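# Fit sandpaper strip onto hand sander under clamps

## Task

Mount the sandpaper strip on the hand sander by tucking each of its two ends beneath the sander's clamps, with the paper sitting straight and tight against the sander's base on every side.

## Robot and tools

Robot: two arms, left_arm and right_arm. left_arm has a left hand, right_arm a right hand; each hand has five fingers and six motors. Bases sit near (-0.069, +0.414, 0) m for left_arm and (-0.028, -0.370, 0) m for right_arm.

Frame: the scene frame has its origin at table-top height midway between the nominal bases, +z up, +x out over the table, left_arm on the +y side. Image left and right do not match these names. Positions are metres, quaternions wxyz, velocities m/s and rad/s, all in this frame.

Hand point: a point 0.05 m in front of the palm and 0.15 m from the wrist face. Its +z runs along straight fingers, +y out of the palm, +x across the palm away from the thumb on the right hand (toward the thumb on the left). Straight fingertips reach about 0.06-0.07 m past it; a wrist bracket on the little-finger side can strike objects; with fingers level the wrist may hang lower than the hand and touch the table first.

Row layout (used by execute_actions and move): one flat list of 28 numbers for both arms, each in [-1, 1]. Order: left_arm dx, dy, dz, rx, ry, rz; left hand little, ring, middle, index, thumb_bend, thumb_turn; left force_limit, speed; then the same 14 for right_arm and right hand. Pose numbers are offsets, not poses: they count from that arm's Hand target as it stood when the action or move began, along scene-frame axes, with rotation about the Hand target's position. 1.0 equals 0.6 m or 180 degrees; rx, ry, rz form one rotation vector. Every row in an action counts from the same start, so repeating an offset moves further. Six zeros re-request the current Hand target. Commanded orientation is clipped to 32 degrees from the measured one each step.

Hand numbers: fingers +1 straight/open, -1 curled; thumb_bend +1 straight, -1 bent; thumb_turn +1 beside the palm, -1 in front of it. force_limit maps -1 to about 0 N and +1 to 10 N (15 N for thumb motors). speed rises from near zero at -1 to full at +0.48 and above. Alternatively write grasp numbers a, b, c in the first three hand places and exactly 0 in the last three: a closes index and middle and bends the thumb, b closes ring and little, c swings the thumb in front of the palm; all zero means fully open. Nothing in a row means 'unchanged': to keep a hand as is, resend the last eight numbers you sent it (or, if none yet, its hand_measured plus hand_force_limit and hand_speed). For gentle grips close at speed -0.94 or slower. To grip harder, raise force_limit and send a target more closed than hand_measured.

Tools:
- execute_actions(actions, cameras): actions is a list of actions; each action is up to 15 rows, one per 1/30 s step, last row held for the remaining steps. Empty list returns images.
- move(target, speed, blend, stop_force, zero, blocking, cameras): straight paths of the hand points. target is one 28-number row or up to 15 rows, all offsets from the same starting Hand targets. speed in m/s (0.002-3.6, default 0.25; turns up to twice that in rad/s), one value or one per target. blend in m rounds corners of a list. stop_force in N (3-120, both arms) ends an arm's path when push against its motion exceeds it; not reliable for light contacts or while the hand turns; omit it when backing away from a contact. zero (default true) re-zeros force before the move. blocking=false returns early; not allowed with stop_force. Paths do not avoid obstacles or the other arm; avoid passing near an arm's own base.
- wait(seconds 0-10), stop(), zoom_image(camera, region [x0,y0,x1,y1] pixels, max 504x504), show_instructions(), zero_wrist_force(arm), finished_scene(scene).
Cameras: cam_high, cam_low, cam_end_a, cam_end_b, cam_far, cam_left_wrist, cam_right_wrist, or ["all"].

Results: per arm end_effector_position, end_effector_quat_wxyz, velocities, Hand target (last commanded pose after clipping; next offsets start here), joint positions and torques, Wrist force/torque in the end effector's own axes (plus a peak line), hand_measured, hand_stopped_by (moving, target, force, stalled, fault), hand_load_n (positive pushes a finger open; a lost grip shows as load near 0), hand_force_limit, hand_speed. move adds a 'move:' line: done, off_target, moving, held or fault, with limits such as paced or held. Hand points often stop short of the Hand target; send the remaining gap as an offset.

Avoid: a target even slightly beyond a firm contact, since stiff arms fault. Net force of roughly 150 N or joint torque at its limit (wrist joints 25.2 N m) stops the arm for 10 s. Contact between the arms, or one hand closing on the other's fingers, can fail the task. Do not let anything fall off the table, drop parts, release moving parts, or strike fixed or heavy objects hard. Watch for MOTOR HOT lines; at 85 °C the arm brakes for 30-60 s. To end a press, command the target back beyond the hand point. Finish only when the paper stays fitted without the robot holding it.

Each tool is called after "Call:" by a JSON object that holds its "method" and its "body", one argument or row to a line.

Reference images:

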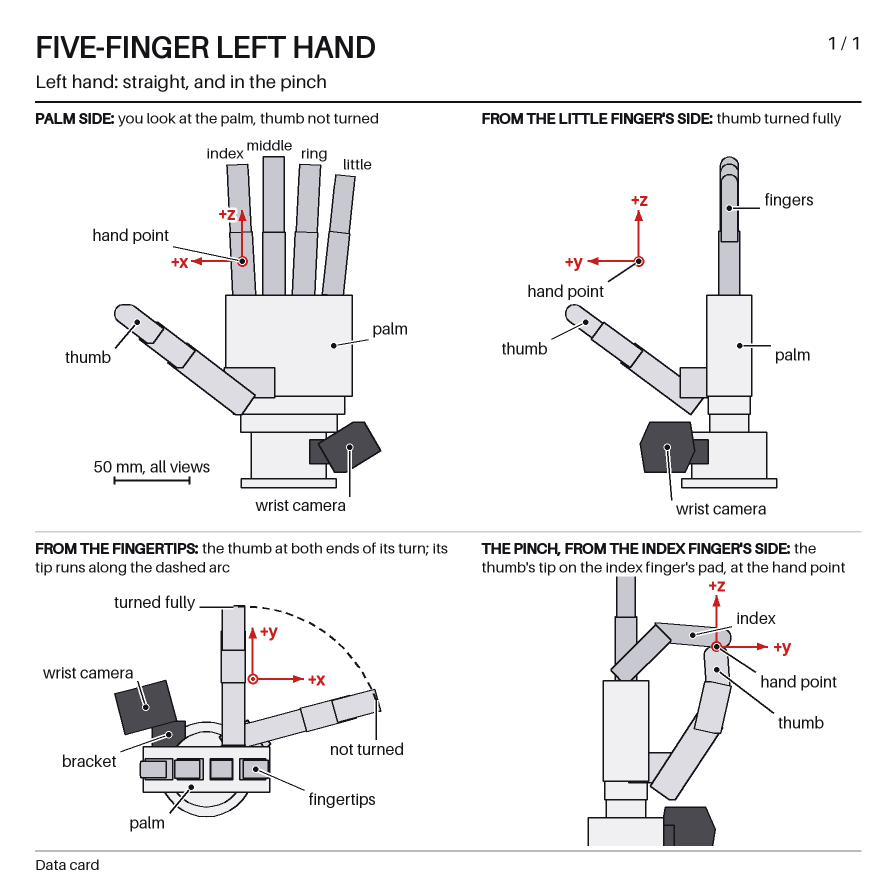

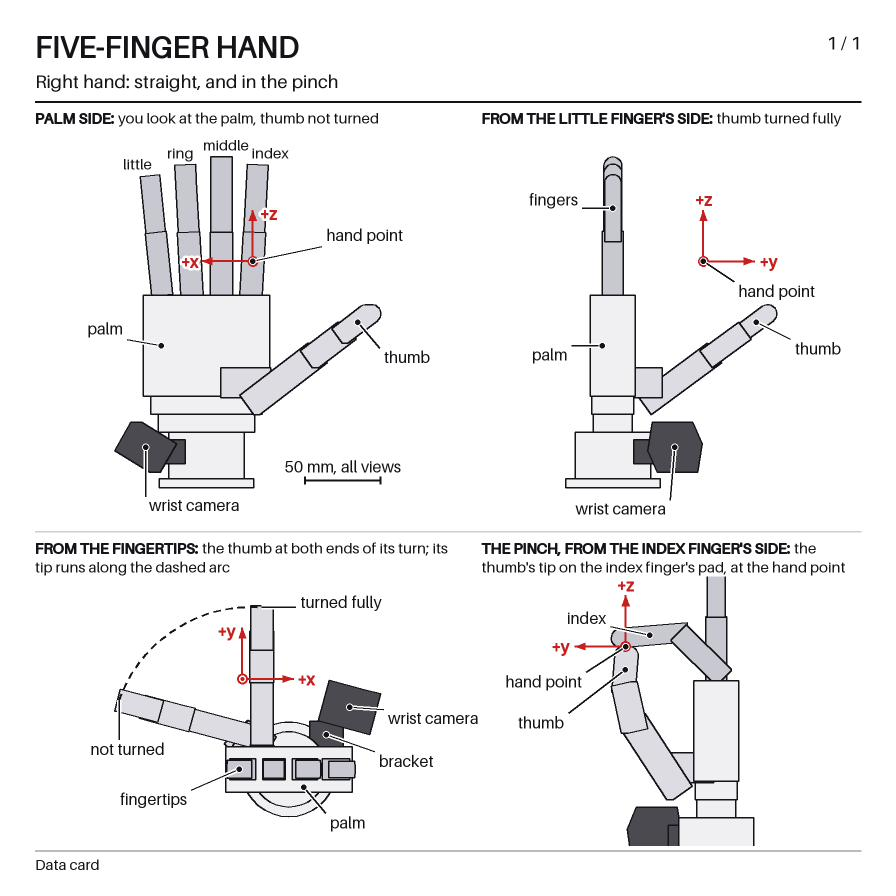

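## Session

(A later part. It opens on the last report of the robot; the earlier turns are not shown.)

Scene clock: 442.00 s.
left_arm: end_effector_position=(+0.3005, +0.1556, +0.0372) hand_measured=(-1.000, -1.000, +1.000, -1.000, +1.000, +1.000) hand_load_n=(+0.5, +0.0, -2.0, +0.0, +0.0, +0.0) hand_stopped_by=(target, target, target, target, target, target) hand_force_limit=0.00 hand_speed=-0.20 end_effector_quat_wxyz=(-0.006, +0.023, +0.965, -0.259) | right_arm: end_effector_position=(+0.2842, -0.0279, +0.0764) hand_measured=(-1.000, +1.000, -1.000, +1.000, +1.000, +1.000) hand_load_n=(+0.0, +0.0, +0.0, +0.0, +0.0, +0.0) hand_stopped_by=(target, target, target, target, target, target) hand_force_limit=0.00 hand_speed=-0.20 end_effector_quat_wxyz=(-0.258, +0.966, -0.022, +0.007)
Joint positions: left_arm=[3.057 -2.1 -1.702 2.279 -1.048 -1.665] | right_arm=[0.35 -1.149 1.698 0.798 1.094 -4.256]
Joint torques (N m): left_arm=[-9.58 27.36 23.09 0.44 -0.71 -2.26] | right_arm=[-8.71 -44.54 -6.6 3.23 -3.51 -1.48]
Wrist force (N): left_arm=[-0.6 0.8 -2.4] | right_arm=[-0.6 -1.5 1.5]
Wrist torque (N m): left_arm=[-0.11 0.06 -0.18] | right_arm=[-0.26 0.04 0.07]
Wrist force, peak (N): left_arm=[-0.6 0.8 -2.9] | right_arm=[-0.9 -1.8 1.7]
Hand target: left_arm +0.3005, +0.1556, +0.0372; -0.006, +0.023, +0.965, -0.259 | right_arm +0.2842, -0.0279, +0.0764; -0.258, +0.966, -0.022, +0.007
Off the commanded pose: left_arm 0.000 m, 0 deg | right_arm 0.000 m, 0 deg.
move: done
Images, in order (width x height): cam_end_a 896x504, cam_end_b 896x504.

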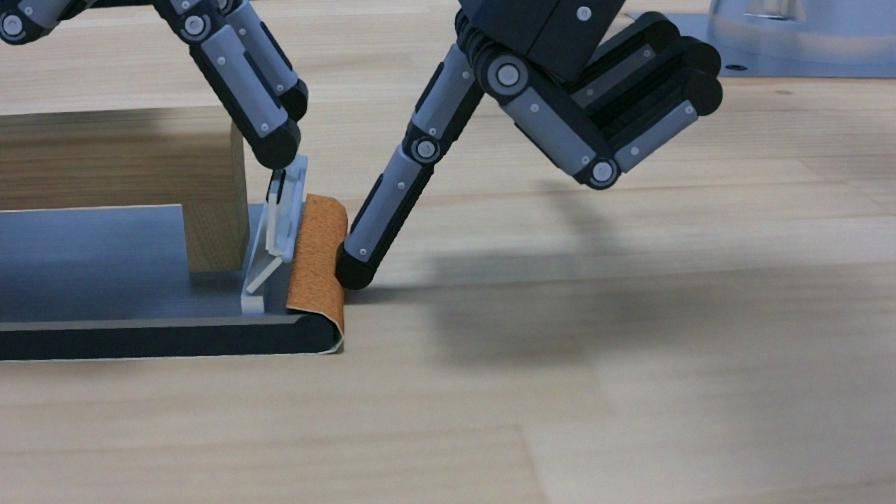

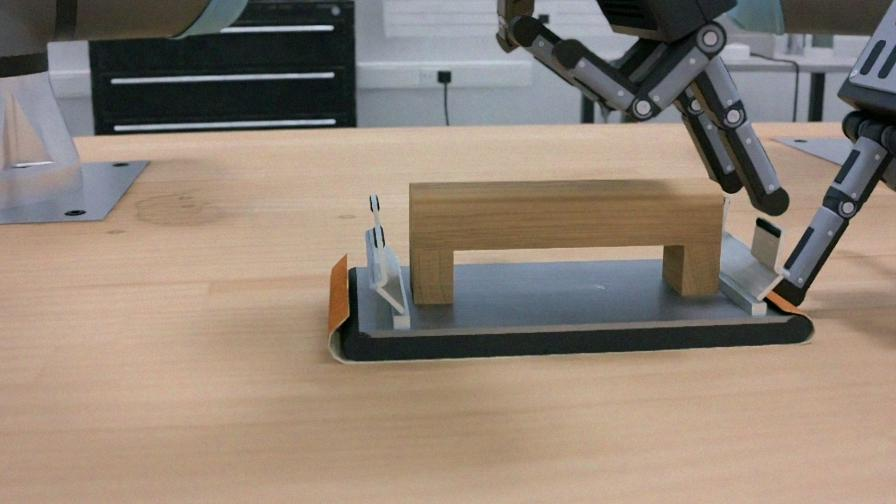

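Call:
{"method": "move", "body": {
  "target": [0, 0, 0, 0, 0, 0, -1, -1, 1, -1, 1, 1, 0, -0.2, 0, -0.006, 0, 0, 0, 0, -1, 1, -1, 1, 1, 1, 0, -0.2],
  "speed": 0.03,
  "cameras": ["cam_high", "cam_end_a", "cam_left_wrist", "cam_right_wrist"]
}}

Call:
{"method": "zoom_image", "body": {
  "camera": "cam_high",
  "region": [400, 80, 540, 190]
}}

Call:
{"method": "zoom_image", "body": {
  "camera": "cam_left_wrist",
  "region": [300, 0, 520, 220]
}}

Call:
{"method": "zoom_image", "body": {
  "camera": "cam_right_wrist",
  "region": [170, 40, 410, 270]
}}

Scene clock: 450.13 s.
left_arm: end_effector_position=(+0.3005, +0.1556, +0.0372) hand_measured=(-1.000, -1.000, +1.000, -1.000, +1.000, +1.000) hand_load_n=(+0.0, +0.0, -1.5, +0.0, +0.0, +0.0) hand_stopped_by=(target, target, target, target, target, target) hand_force_limit=0.00 hand_speed=-0.20 end_effector_quat_wxyz=(-0.006, +0.023, +0.965, -0.259) | right_arm: end_effector_position=(+0.2842, -0.0314, +0.0764) hand_measured=(-1.000, +1.000, -1.000, +1.000, +1.000, +1.000) hand_load_n=(+0.5, +0.0, +0.0, +0.0, +0.0, +0.0) hand_stopped_by=(target, target, target, target, target, target) hand_force_limit=0.00 hand_speed=-0.20 end_effector_quat_wxyz=(-0.258, +0.966, -0.022, +0.007)
Joint positions: left_arm=[3.057 -2.1 -1.702 2.279 -1.048 -1.665] | right_arm=[0.342 -1.153 1.706 0.799 1.092 -4.265]
Joint torques (N m): left_arm=[-8.86 27.42 22.98 0.39 -0.67 -2.32] | right_arm=[-8.87 -44.42 -5.87 3.2 -3.44 -1.43]
Wrist force (N): left_arm=[-0.5 0.7 -2.7] | right_arm=[-0.7 -1.7 1.6]
Wrist torque (N m): left_arm=[-0.11 0.04 -0.17] | right_arm=[-0.30 0.04 0.07]
Wrist force, peak (N): left_arm=[-0.6 1.0 -3.1] | right_arm=[-0.8 -1.7 1.9]
Hand target: left_arm +0.3005, +0.1556, +0.0372; -0.006, +0.023, +0.965, -0.259 | right_arm +0.2842, -0.0315, +0.0764; -0.258, +0.966, -0.022, +0.007
Off the commanded pose: left_arm 0.000 m, 0 deg | right_arm 0.000 m, 0 deg.
move: done
camera_calibration:
cam_left_wrist: T_world_to_cam=[[-0.315842, -0.835414, 0.449808, 0.213431], [-0.790597, 0.493837, 0.362052, 0.138944], [-0.524595, -0.241265, -0.81645, 0.338377], [0, 0, 0, 1]] pos_world=[0.35477, 0.191326, 0.12996]
cam_right_wrist: T_world_to_cam=[[0.204935, -0.851968, -0.481822, -0.0452793], [-0.864385, -0.388475, 0.319258, 0.212542], [-0.459173, 0.351052, -0.816041, 0.319286], [0, 0, 0, 1]] pos_world=[0.339605, -0.0680955, 0.170878]
Images, in order (width x height): cam_high 896x504, cam_end_a 896x504, cam_left_wrist 672x504, cam_right_wrist 672x504.

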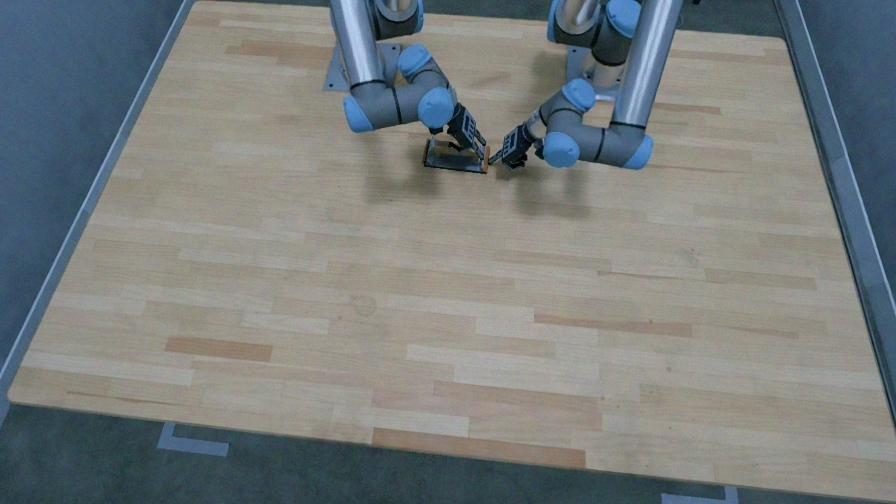

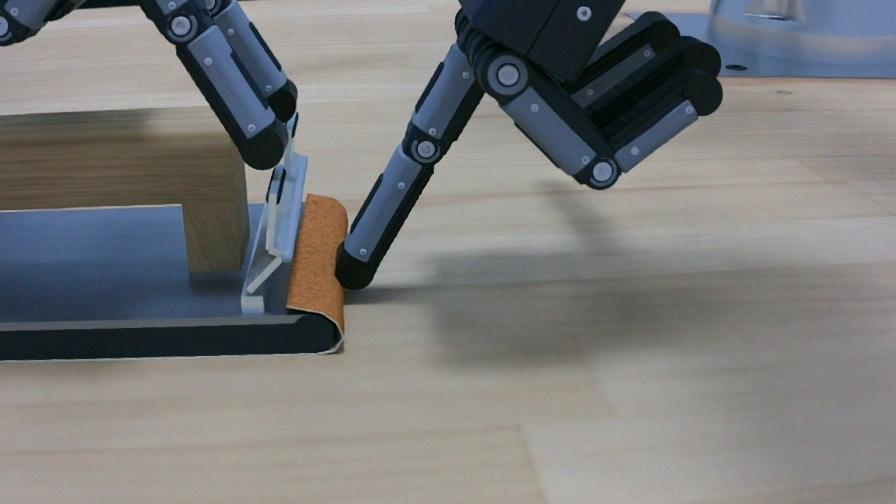

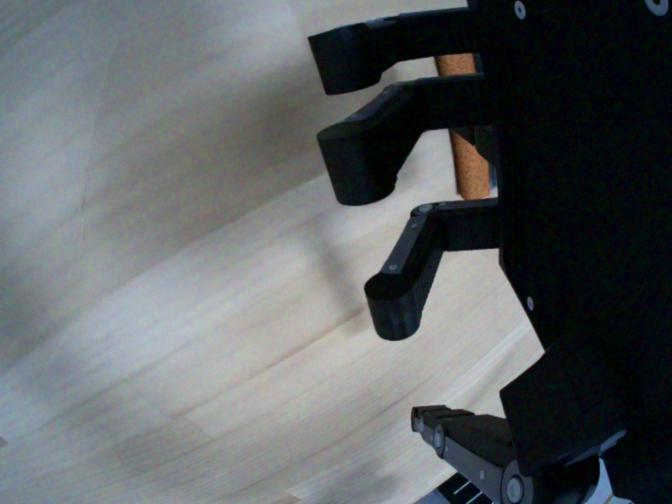

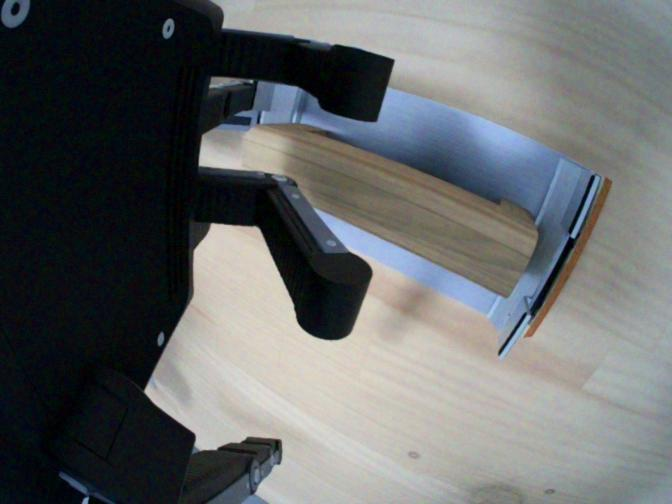

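Scaled by 3.600 from the camera's 896x504 image, which has a finer 1280x720 frame.

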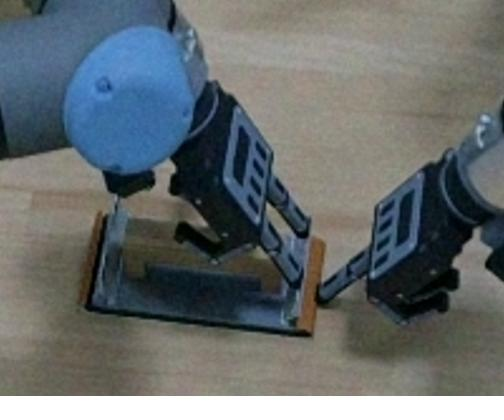

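Scaled by 2.291 from the camera's 672x504 image, which has a finer 960x720 frame.

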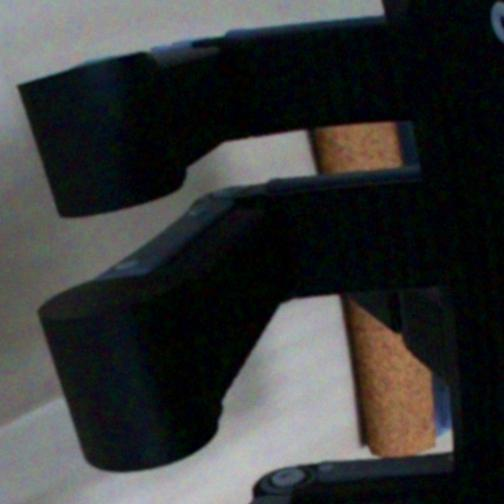

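Scaled by 2.100 from the camera's 672x504 image, which has a finer 960x720 frame.

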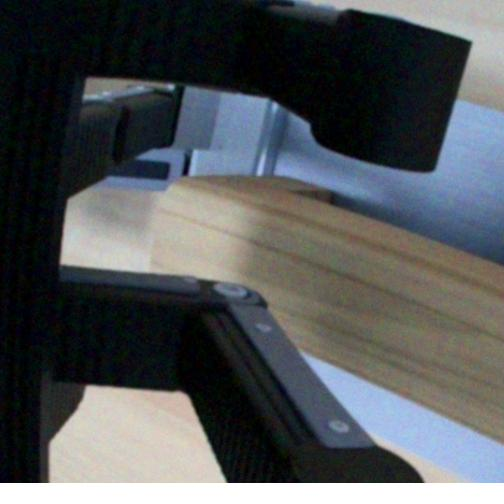

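Call:
{"method": "move", "body": {
  "target": [
    [-0.003, 0.0035, 0, 0, 0, 0, -1, -1, 1, -1, 1, 1, 0, -0.2, 0, 0, 0, 0, 0, 0, -1, 1, -1, 1, 1, 1, 0, -0.2],
    [-0.01, 0.0035, 0, 0, 0, 0, -1, -1, 1, -1, 1, 1, 0, -0.2, 0, 0, 0, 0, 0, 0, -1, 1, -1, 1, 1, 1, 0, -0.2],
    [-0.01, 0, 0, 0, 0, 0, -1, -1, 1, -1, 1, 1, 0, -0.2, 0, 0, 0, 0, 0, 0, -1, 1, -1, 1, 1, 1, 0, -0.2]
  ],
  "speed": 0.03
}}

Call:
{"method": "move", "body": {
  "target": [0, 0, 0, 0, 0, 0, -1, -1, 1, -1, 1, 1, 0, -0.2, 0, 0.0117, -0.0058, 0, 0, 0, -1, 1, -1, 1, 1, 1, 0, -0.2],
  "speed": 0.015,
  "stop_force": 15,
  "cameras": ["cam_end_a", "cam_end_b"]
}}

Call:
{"method": "zoom_image", "body": {
  "camera": "cam_end_a",
  "region": [200, 90, 470, 370]
}}

Scene clock: 465.73 s.
left_arm: end_effector_position=(+0.2944, +0.1556, +0.0373) hand_measured=(-1.000, -1.000, +1.000, -1.000, +1.000, +1.000) hand_load_n=(+0.0, +0.0, -1.5, +0.0, +0.0, +0.0) hand_stopped_by=(target, target, target, target, target, target) hand_force_limit=0.00 hand_speed=-0.20 end_effector_quat_wxyz=(-0.006, +0.023, +0.965, -0.259) | right_arm: end_effector_position=(+0.2842, -0.0315, +0.0764) hand_measured=(-1.000, +1.000, -1.000, +1.000, +1.000, +1.000) hand_load_n=(+0.0, +0.0, +0.0, +0.0, +0.0, +0.0) hand_stopped_by=(target, target, target, target, target, target) hand_force_limit=0.00 hand_speed=-0.20 end_effector_quat_wxyz=(-0.258, +0.966, -0.022, +0.007)
Joint positions: left_arm=[3.056 -2.089 -1.72 2.287 -1.048 -1.667] | right_arm=[0.342 -1.153 1.706 0.799 1.092 -4.265]
Joint torques (N m): left_arm=[-8.03 26.75 23.62 0.27 -0.84 -2.44] | right_arm=[-8.87 -44.7 -6.64 3.26 -3.4 -1.52]
Wrist force (N): left_arm=[-0.3 0.4 -1.8] | right_arm=[-0.6 -1.5 1.6]
Wrist torque (N m): left_arm=[-0.12 0.07 -0.15] | right_arm=[-0.28 0.02 0.07]
Wrist force, peak (N): left_arm=[-0.8 0.7 -3.0] | right_arm=[-0.8 -1.9 1.6]
Hand target: left_arm +0.2945, +0.1556, +0.0372; -0.006, +0.023, +0.965, -0.259 | right_arm +0.2842, -0.0315, +0.0764; -0.258, +0.966, -0.022, +0.007
Off the commanded pose: left_arm 0.000 m, 0 deg | right_arm 0.000 m, 0 deg.
move: done

Scene clock: 467.03 s.
left_arm: end_effector_position=(+0.2945, +0.1556, +0.0372) hand_measured=(-1.000, -1.000, +1.000, -1.000, +1.000, +1.000) hand_load_n=(+0.0, +0.0, -1.5, +0.0, +0.0, +0.0) hand_stopped_by=(target, target, target, target, target, target) hand_force_limit=0.00 hand_speed=-0.20 end_effector_quat_wxyz=(-0.006, +0.023, +0.965, -0.259) | right_arm: end_effector_position=(+0.2842, -0.0245, +0.0730) hand_measured=(-1.000, +1.000, -1.000, +1.000, +1.000, +1.000) hand_load_n=(+0.0, +0.0, +0.0, +0.0, +0.0, -0.5) hand_stopped_by=(target, target, target, target, target, target) hand_force_limit=0.00 hand_speed=-0.20 end_effector_quat_wxyz=(-0.258, +0.966, -0.022, +0.007)
Joint positions: left_arm=[3.056 -2.089 -1.72 2.287 -1.048 -1.667] | right_arm=[0.358 -1.141 1.695 0.789 1.096 -4.247]
Joint torques (N m): left_arm=[-8.99 26.77 23.39 0.38 -0.9 -2.41] | right_arm=[10.96 -20.27 -23.98 0.19 1.88 1.32]
Wrist force (N): left_arm=[-0.4 0.3 -2.1] | right_arm=[-0.2 -1.2 1.5]
Wrist torque (N m): left_arm=[-0.12 0.10 -0.15] | right_arm=[-0.22 -0.02 -0.06]
Wrist force, peak (N): left_arm=[-0.3 0.4 -2.4] | right_arm=[-1.0 -1.3 1.9]
Hand target: left_arm +0.2945, +0.1556, +0.0372; -0.006, +0.023, +0.965, -0.259 | right_arm +0.2842, -0.0245, +0.0730; -0.258, +0.966, -0.022, +0.007
Off the commanded pose: left_arm 0.000 m, 0 deg | right_arm 0.000 m, 0 deg.
move: done
Images, in order (width x height): cam_end_a 896x504, cam_end_b 896x504.

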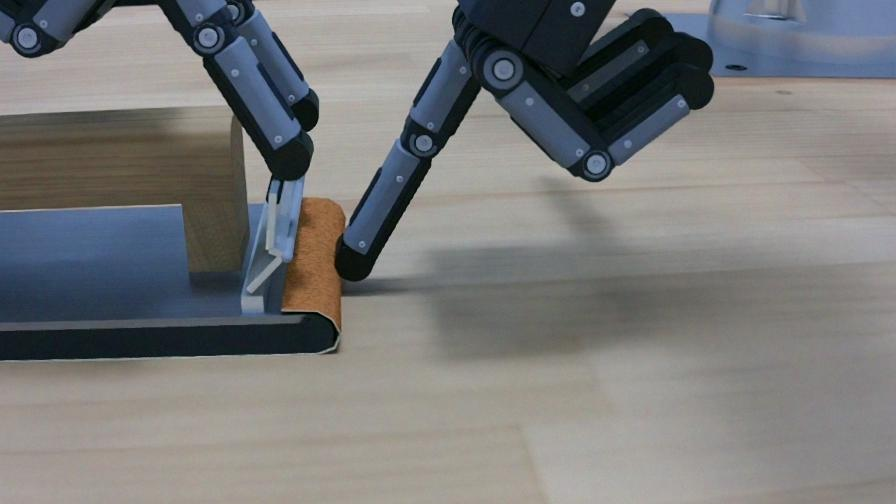

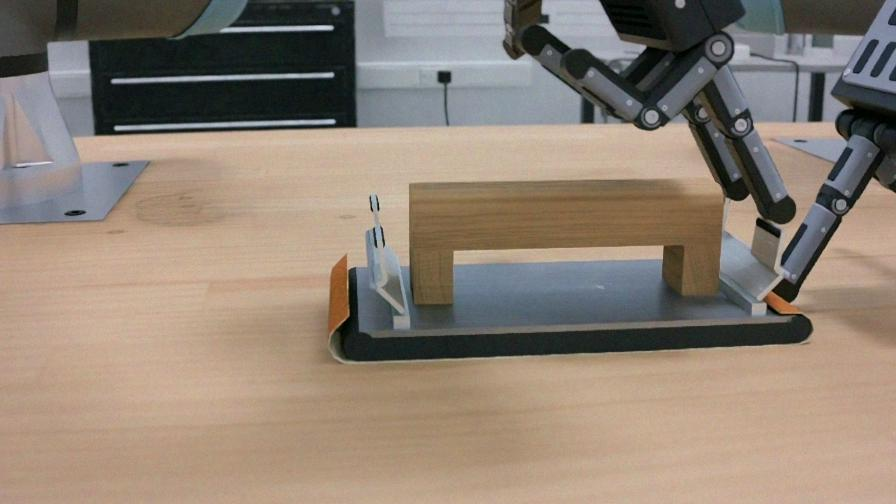

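Scaled by 1.800 from the camera's 896x504 image, which has a finer 1280x720 frame.

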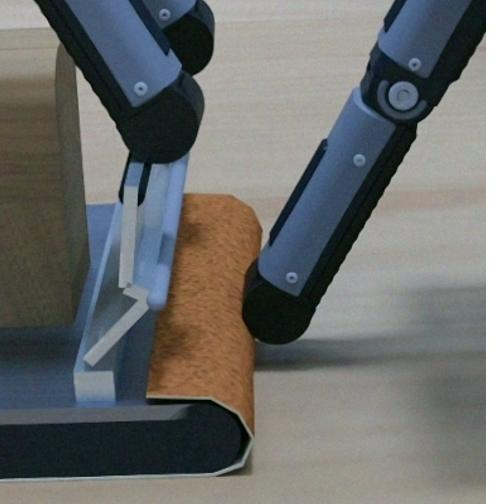

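Call:
{"method": "move", "body": {
  "target": [0, 0, 0, 0, 0, 0, -1, -1, 1, -1, 1, 1, 0, -0.2, -0.0067, -0.0125, 0, 0, 0, 0, -1, 1, -1, 1, 1, 1, 0, -0.2],
  "speed": 0.03,
  "cameras": ["cam_high", "cam_end_a", "cam_right_wrist"]
}}

Call:
{"method": "zoom_image", "body": {
  "camera": "cam_right_wrist",
  "region": [190, 60, 330, 180]
}}

Call:
{"method": "zoom_image", "body": {
  "camera": "cam_high",
  "region": [440, 110, 510, 190]
}}

Call:
{"method": "zoom_image", "body": {
  "camera": "cam_end_a",
  "region": [200, 90, 380, 290]
}}

Scene clock: 478.40 s.
left_arm: end_effector_position=(+0.2945, +0.1556, +0.0372) hand_measured=(-1.000, -1.000, +1.000, -1.000, +1.000, +1.000) hand_load_n=(+0.0, +0.0, +0.0, +0.0, +0.0, -0.5) hand_stopped_by=(target, target, target, target, target, target) hand_force_limit=0.00 hand_speed=-0.20 end_effector_quat_wxyz=(-0.006, +0.023, +0.965, -0.259) | right_arm: end_effector_position=(+0.2802, -0.0319, +0.0730) hand_measured=(-1.000, +1.000, -1.000, +1.000, +1.000, +1.000) hand_load_n=(+0.0, +1.0, +0.0, +0.0, +0.0, +0.0) hand_stopped_by=(target, target, target, target, target, target) hand_force_limit=0.00 hand_speed=-0.20 end_effector_quat_wxyz=(-0.258, +0.966, -0.022, +0.007)
Joint positions: left_arm=[3.056 -2.089 -1.72 2.287 -1.048 -1.667] | right_arm=[0.344 -1.156 1.72 0.786 1.093 -4.262]
Joint torques (N m): left_arm=[-6.84 28.89 23.39 -0.29 -0.85 -2.21] | right_arm=[-8.49 -42.3 -3.32 0.73 -1.98 -1.31]
Wrist force (N): left_arm=[-0.8 -1.1 -0.3] | right_arm=[1.3 -8.8 -0.1]
Wrist torque (N m): left_arm=[-0.20 0.12 -0.14] | right_arm=[-0.01 0.10 -0.07]
Wrist force, peak (N): left_arm=[-0.3 0.3 -2.5] | right_arm=[0.3 -9.4 -0.2]
Hand target: left_arm +0.2945, +0.1556, +0.0372; -0.006, +0.023, +0.965, -0.259 | right_arm +0.2802, -0.0320, +0.0730; -0.258, +0.966, -0.022, +0.007
Off the commanded pose: left_arm 0.000 m, 0 deg | right_arm 0.000 m, 0 deg.
move: done
camera_calibration:
cam_right_wrist: T_world_to_cam=[[0.205009, -0.851936, -0.481847, -0.0465422], [-0.864368, -0.388547, 0.319216, 0.209972], [-0.459172, 0.351051, -0.816042, 0.31485], [0, 0, 0, 1]] pos_world=[0.335605, -0.0685956, 0.167478]
Images, in order (width x height): cam_high 896x504, cam_end_a 896x504, cam_right_wrist 672x504.

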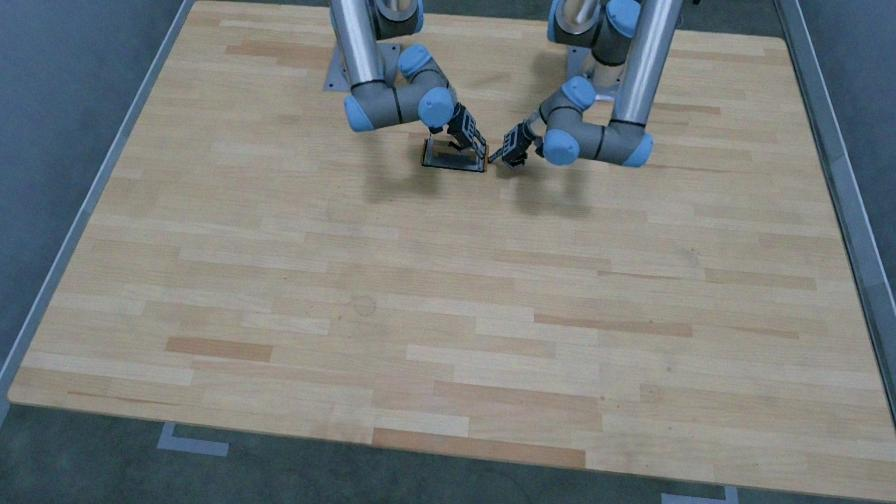

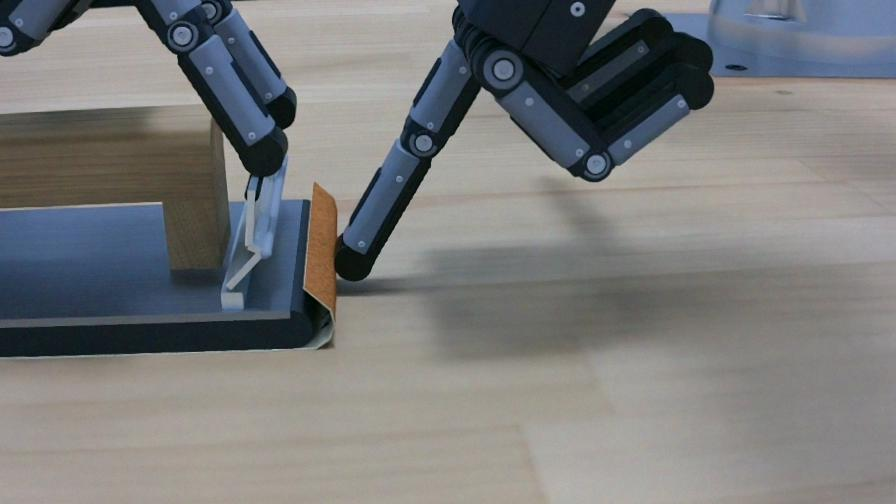

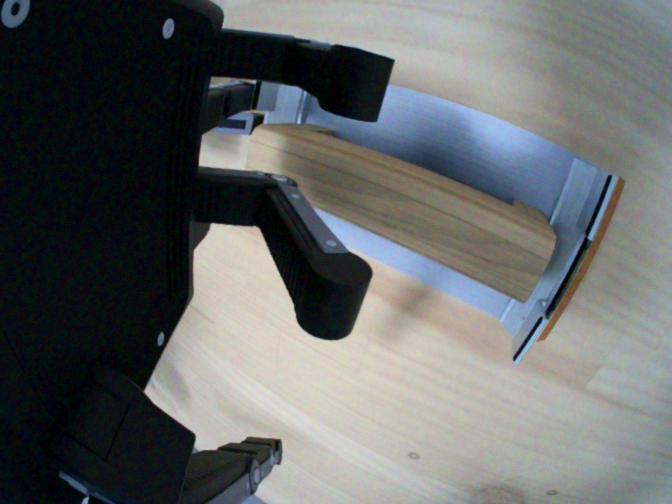

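Scaled by 3.600 from the camera's 672x504 image, which has a finer 960x720 frame.

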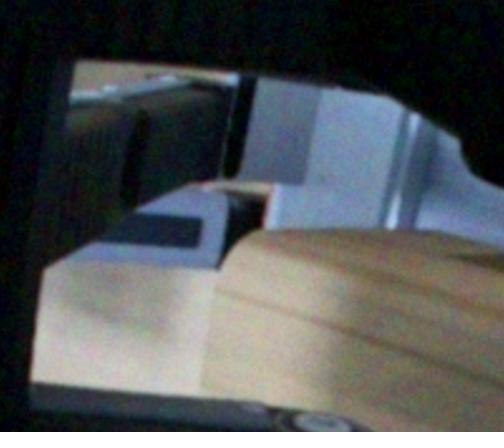

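Scaled by 6.300 from the camera's 896x504 image, which has a finer 1280x720 frame.

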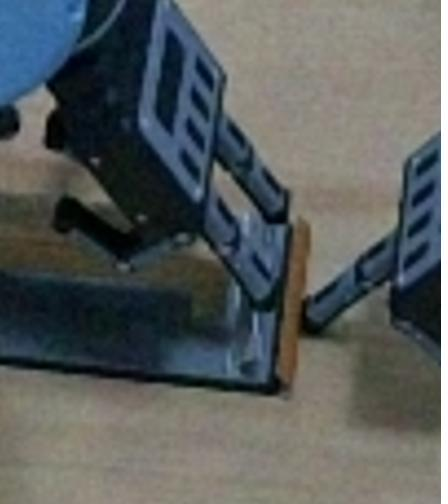

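Scaled by 2.520 from the camera's 896x504 image, which has a finer 1280x720 frame.

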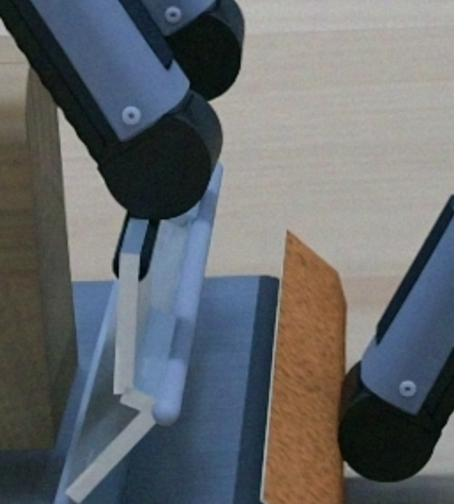

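Call:
{"method": "move", "body": {
  "target": [
    [0, 0, 0, 0, 0, 0, -1, -1, 1, -1, 1, 1, 0, -0.2, 0, 0.003, 0.0167, 0, 0, 0, -1, 1, -1, 1, 1, 1, 0, -0.2],
    [0, 0, 0, 0, 0, 0, -1, -1, 1, -1, 1, 1, 0, -0.2, 0, -0.0242, 0.0167, 0, 0, 0, -1, 1, -1, 1, 1, 1, 0, -0.2],
    [0, 0, 0, 0, 0, 0, -1, -1, 1, -1, 1, 1, 0, -0.2, 0, -0.0242, -0.0125, 0, 0, 0, -1, 1, -1, 1, 1, 1, 0, -0.2]
  ],
  "speed": 0.05,
  "blend": [0.001, 0.002, 0]
}}

Call:
{"method": "move", "body": {
  "target": [0, -0.007, 0, 0, 0, 0, -1, -1, 1, -1, 1, 1, 0, -0.2, 0, 0, 0, 0, 0, 0, -1, 1, -1, 1, 1, 1, 0, -0.2],
  "speed": 0.02,
  "stop_force": 4,
  "cameras": ["cam_end_a", "cam_end_b"]
}}

Call:
{"method": "zoom_image", "body": {
  "camera": "cam_end_a",
  "region": [180, 90, 450, 370]
}}

Scene clock: 502.83 s.
left_arm: end_effector_position=(+0.2945, +0.1556, +0.0372) hand_measured=(-1.000, -1.000, +1.000, -1.000, +1.000, +1.000) hand_load_n=(+0.0, +0.0, +0.0, +0.0, +0.0, +0.0) hand_stopped_by=(target, target, target, target, target, target) hand_force_limit=0.00 hand_speed=-0.20 end_effector_quat_wxyz=(-0.006, +0.023, +0.965, -0.259) | right_arm: end_effector_position=(+0.2802, -0.0465, +0.0655) hand_measured=(-1.000, +1.000, -1.000, +1.000, +1.000, +1.000) hand_load_n=(+0.0, +0.0, +0.0, +0.0, +0.0, +0.0) hand_stopped_by=(target, target, target, target, target, target) hand_force_limit=0.00 hand_speed=-0.20 end_effector_quat_wxyz=(-0.258, +0.966, -0.022, +0.007)
Joint positions: left_arm=[3.056 -2.089 -1.72 2.287 -1.048 -1.667] | right_arm=[0.31 -1.162 1.757 0.772 1.085 -4.3]
Joint torques (N m): left_arm=[2.4 36.71 23.1 -3.24 -0.86 -2.21] | right_arm=[-9.28 -18.94 -7.63 0.18 -3.58 -1.03]
Wrist force (N): left_arm=[-0.5 -0.9 0.1] | right_arm=[-0.5 -1.6 1.8]
Wrist torque (N m): left_arm=[-0.19 0.10 -0.13] | right_arm=[-0.30 0.00 0.08]
Wrist force, peak (N): left_arm=[-0.6 -1.4 0.3] | right_arm=[1.2 -9.5 0.0]
Hand target: left_arm +0.2945, +0.1556, +0.0372; -0.006, +0.023, +0.965, -0.259 | right_arm +0.2802, -0.0465, +0.0655; -0.258, +0.966, -0.022, +0.007
Off the commanded pose: left_arm 0.000 m, 0 deg | right_arm 0.000 m, 0 deg.
move: done

Scene clock: 504.07 s.
left_arm: end_effector_position=(+0.2945, +0.1514, +0.0372) hand_measured=(-1.000, -1.000, +1.000, -1.000, +1.000, +1.000) hand_load_n=(+0.0, +0.0, +0.0, +0.0, +0.0, +0.0) hand_stopped_by=(target, target, target, target, target, target) hand_force_limit=0.00 hand_speed=-0.20 end_effector_quat_wxyz=(-0.006, +0.023, +0.965, -0.259) | right_arm: end_effector_position=(+0.2802, -0.0465, +0.0655) hand_measured=(-1.000, +1.000, -1.000, +1.000, +1.000, +1.000) hand_load_n=(+0.0, +0.0, +0.0, +0.0, +0.0, -0.5) hand_stopped_by=(target, target, target, target, target, target) hand_force_limit=0.00 hand_speed=-0.20 end_effector_quat_wxyz=(-0.258, +0.966, -0.022, +0.007)
Joint positions: left_arm=[3.046 -2.092 -1.714 2.289 -1.048 -1.678] | right_arm=[0.31 -1.162 1.757 0.772 1.085 -4.3]
Joint torques (N m): left_arm=[-7.72 27.49 23.52 0.33 -1.16 -2.22] | right_arm=[-8.95 -18.86 -6.08 0.22 -3.35 1.1]
Wrist force (N): left_arm=[-0.4 -0.7 -0.9] | right_arm=[-0.8 -1.6 1.8]
Wrist torque (N m): left_arm=[-0.14 0.06 -0.12] | right_arm=[-0.29 0.03 0.07]
Wrist force, peak (N): left_arm=[-0.3 -1.1 -0.9] | right_arm=[-1.0 -1.8 2.0]
Hand target: left_arm +0.2945, +0.1514, +0.0372; -0.006, +0.023, +0.965, -0.259 | right_arm +0.2802, -0.0465, +0.0655; -0.258, +0.966, -0.022, +0.007
Off the commanded pose: left_arm 0.000 m, 0 deg | right_arm 0.000 m, 0 deg.
move: done
Images, in order (width x height): cam_end_a 896x504, cam_end_b 896x504.

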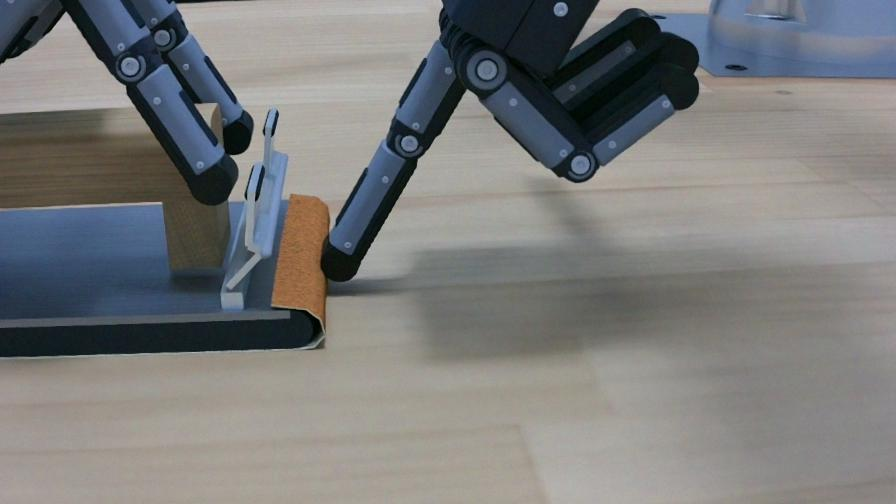

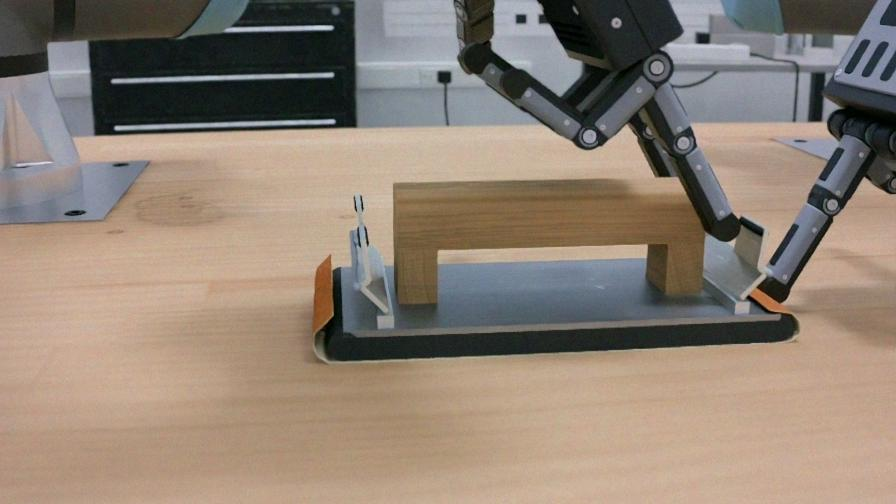

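Scaled by 1.800 from the camera's 896x504 image, which has a finer 1280x720 frame.

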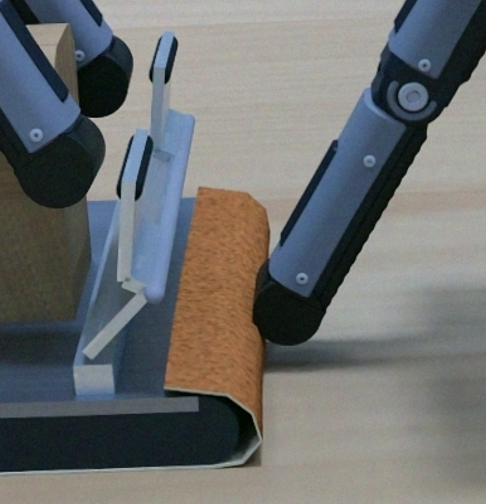

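Call:
{"method": "move", "body": {
  "target": [0, 0, 0, 0, 0, 0, -1, -1, 1, -1, 1, 1, 0, -0.2, 0, 0.0042, 0.0033, 0, 0, 0, -1, 1, -1, 1, 1, 1, 0, -0.2],
  "speed": 0.02
}}

Call:
{"method": "move", "body": {
  "target": [0, -0.0067, 0, 0, 0, 0, -1, -1, 1, -1, 1, 1, 0, -0.2, 0, 0, 0, 0, 0, 0, -1, 1, -1, 1, 1, 1, 0, -0.2],
  "speed": 0.02,
  "stop_force": 8,
  "cameras": ["cam_end_a", "cam_end_b"]
}}

Call:
{"method": "zoom_image", "body": {
  "camera": "cam_end_a",
  "region": [180, 90, 450, 370]
}}

Scene clock: 507.57 s.
left_arm: end_effector_position=(+0.2945, +0.1514, +0.0372) hand_measured=(-1.000, -1.000, +1.000, -1.000, +1.000, +1.000) hand_load_n=(+0.0, +0.0, +0.0, +0.0, +0.0, -0.5) hand_stopped_by=(target, target, target, target, target, target) hand_force_limit=0.00 hand_speed=-0.20 end_effector_quat_wxyz=(-0.006, +0.023, +0.965, -0.259) | right_arm: end_effector_position=(+0.2802, -0.0440, +0.0674) hand_measured=(-1.000, +1.000, -1.000, +1.000, +1.000, +1.000) hand_load_n=(+0.0, +0.0, +0.0, +0.0, +0.0, +0.0) hand_stopped_by=(target, target, target, target, target, target) hand_force_limit=0.00 hand_speed=-0.20 end_effector_quat_wxyz=(-0.258, +0.966, -0.022, +0.007)
Joint positions: left_arm=[3.046 -2.092 -1.714 2.289 -1.048 -1.678] | right_arm=[0.316 -1.162 1.751 0.776 1.087 -4.293]
Joint torques (N m): left_arm=[-7.77 27.44 22.86 0.24 -1.23 -2.28] | right_arm=[8.32 -24.41 -24.45 3.38 1.92 1.25]
Wrist force (N): left_arm=[-0.5 -0.8 -0.7] | right_arm=[-0.9 -1.7 1.5]
Wrist torque (N m): left_arm=[-0.15 0.07 -0.13] | right_arm=[-0.30 0.06 -0.13]
Wrist force, peak (N): left_arm=[-0.6 -1.3 -0.8] | right_arm=[-0.9 -2.0 1.9]
Hand target: left_arm +0.2945, +0.1514, +0.0372; -0.006, +0.023, +0.965, -0.259 | right_arm +0.2802, -0.0440, +0.0674; -0.258, +0.966, -0.022, +0.007
Off the commanded pose: left_arm 0.000 m, 0 deg | right_arm 0.000 m, 0 deg.
move: done

Scene clock: 508.80 s.
left_arm: end_effector_position=(+0.2945, +0.1474, +0.0372) hand_measured=(-1.000, -1.000, +1.000, -1.000, +1.000, +1.000) hand_load_n=(+0.0, +0.0, -3.5, +0.0, +0.0, +0.0) hand_stopped_by=(target, target, target, target, target, target) hand_force_limit=0.00 hand_speed=-0.20 end_effector_quat_wxyz=(-0.006, +0.023, +0.965, -0.259) | right_arm: end_effector_position=(+0.2802, -0.0440, +0.0674) hand_measured=(-1.000, +1.000, -1.000, +1.000, +1.000, +1.000) hand_load_n=(+0.0, +0.0, +0.0, -2.0, +0.0, +0.0) hand_stopped_by=(target, target, target, target, target, target) hand_force_limit=0.00 hand_speed=-0.20 end_effector_quat_wxyz=(-0.258, +0.966, -0.022, +0.007)
Joint positions: left_arm=[3.036 -2.095 -1.708 2.291 -1.049 -1.689] | right_arm=[0.316 -1.162 1.75 0.776 1.087 -4.293]
Joint torques (N m): left_arm=[-10.14 26.59 23.35 0.65 0.31 -2.36] | right_arm=[10.67 -27.37 -23.73 2.86 0.63 1.36]
Wrist force (N): left_arm=[-0.6 3.1 -4.4] | right_arm=[-0.4 -0.2 0.4]
Wrist torque (N m): left_arm=[-0.06 0.03 -0.21] | right_arm=[-0.22 0.05 -0.08]
Wrist force, peak (N): left_arm=[-0.6 3.0 -5.0] | right_arm=[-0.5 -1.9 1.9]
Hand target: left_arm +0.2945, +0.1473, +0.0372; -0.006, +0.023, +0.965, -0.259 | right_arm +0.2802, -0.0440, +0.0674; -0.258, +0.966, -0.022, +0.007
Off the commanded pose: left_arm 0.000 m, 0 deg | right_arm 0.000 m, 0 deg.
move: done
Images, in order (width x height): cam_end_a 896x504, cam_end_b 896x504.

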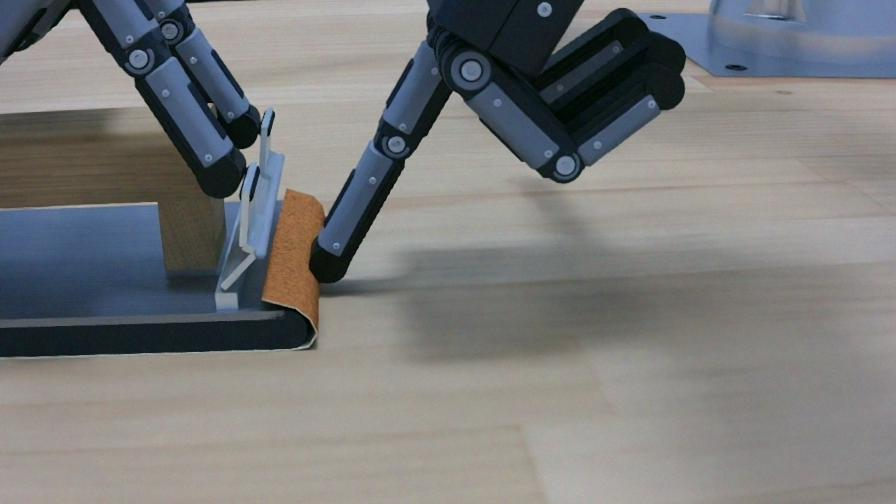

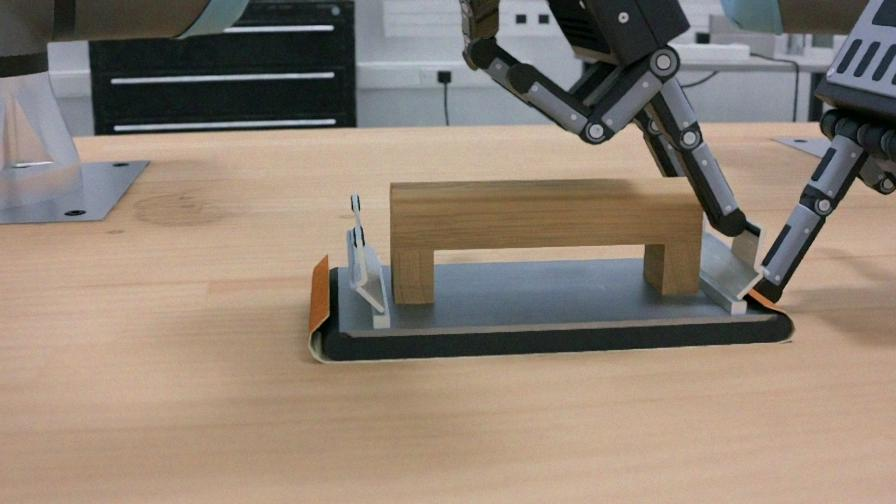

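Scaled by 1.800 from the camera's 896x504 image, which has a finer 1280x720 frame.

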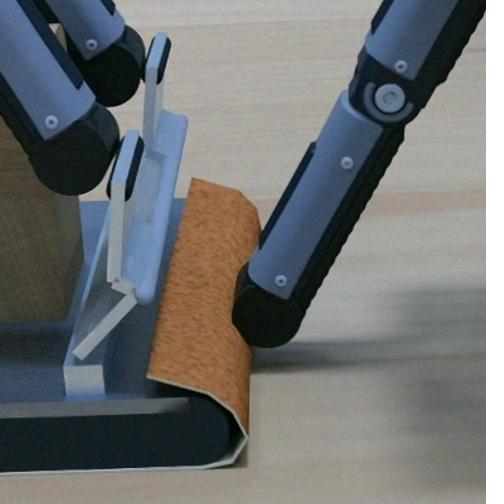

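Call:
{"method": "move", "body": {
  "target": [0, 0, 0, 0, 0, 0, -1, -1, 1, -1, 1, 1, 0, -0.2, 0, 0.0105, -0.001, 0, 0, 0, -1, 1, -1, 1, 1, 1, 0, -0.2],
  "speed": 0.015,
  "stop_force": 15,
  "cameras": ["cam_end_a", "cam_end_b"]
}}

Call:
{"method": "zoom_image", "body": {
  "camera": "cam_end_a",
  "region": [180, 90, 450, 370]
}}

Scene clock: 515.60 s.
left_arm: end_effector_position=(+0.2945, +0.1473, +0.0372) hand_measured=(-1.000, -1.000, +1.000, -1.000, +1.000, +1.000) hand_load_n=(+0.0, +0.0, +0.0, +0.0, +0.0, +0.0) hand_stopped_by=(target, target, target, target, target, target) hand_force_limit=0.00 hand_speed=-0.20 end_effector_quat_wxyz=(-0.006, +0.023, +0.965, -0.259) | right_arm: end_effector_position=(+0.2802, -0.0377, +0.0668) hand_measured=(-1.000, +1.000, -1.000, +1.000, +1.000, +1.000) hand_load_n=(+0.0, +0.0, +0.0, +0.0, +0.0, +0.0) hand_stopped_by=(target, target, target, target, target, target) hand_force_limit=0.00 hand_speed=-0.20 end_effector_quat_wxyz=(-0.258, +0.966, -0.022, +0.007)
Joint positions: left_arm=[3.036 -2.095 -1.708 2.291 -1.049 -1.689] | right_arm=[0.331 -1.154 1.739 0.773 1.09 -4.277]
Joint torques (N m): left_arm=[-5.2 30 22.64 -0.54 1.46 -2.38] | right_arm=[10.39 -20.27 -24.55 0.22 1.84 1.35]
Wrist force (N): left_arm=[-0.6 -1.3 0.0] | right_arm=[-0.8 -1.6 1.6]
Wrist torque (N m): left_arm=[-0.24 0.10 -0.12] | right_arm=[-0.27 0.05 -0.12]
Wrist force, peak (N): left_arm=[-0.4 2.7 -5.2] | right_arm=[0.4 3.9 -0.6]
Hand target: left_arm +0.2945, +0.1473, +0.0372; -0.006, +0.023, +0.965, -0.259 | right_arm +0.2802, -0.0377, +0.0668; -0.258, +0.966, -0.022, +0.007
Off the commanded pose: left_arm 0.000 m, 0 deg | right_arm 0.000 m, 0 deg.
move: done
Images, in order (width x height): cam_end_a 896x504, cam_end_b 896x504.

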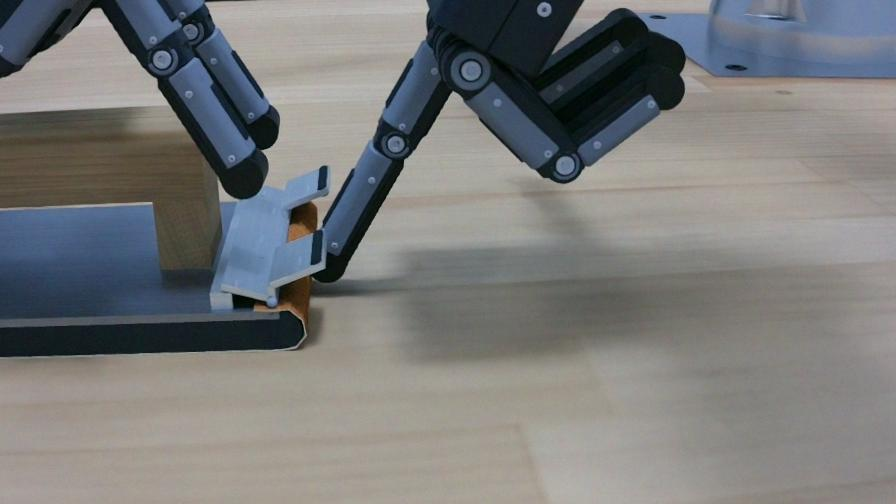

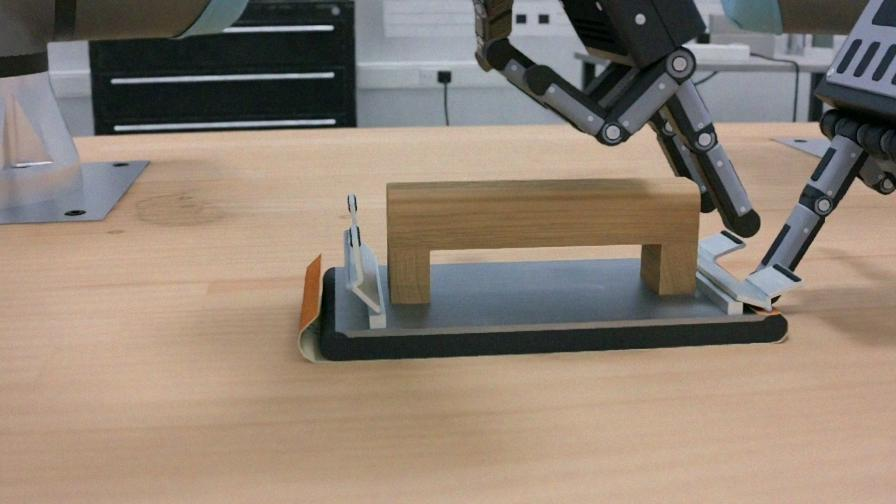

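Scaled by 1.800 from the camera's 896x504 image, which has a finer 1280x720 frame.

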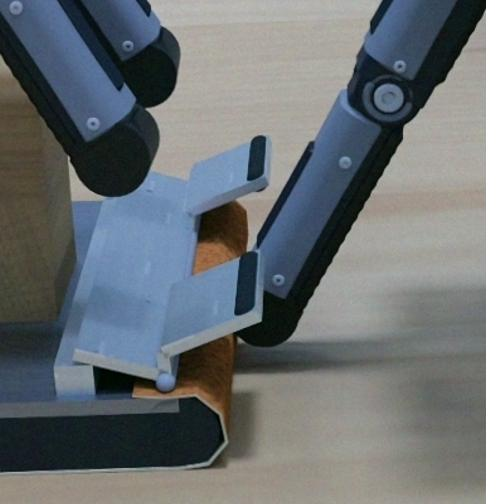

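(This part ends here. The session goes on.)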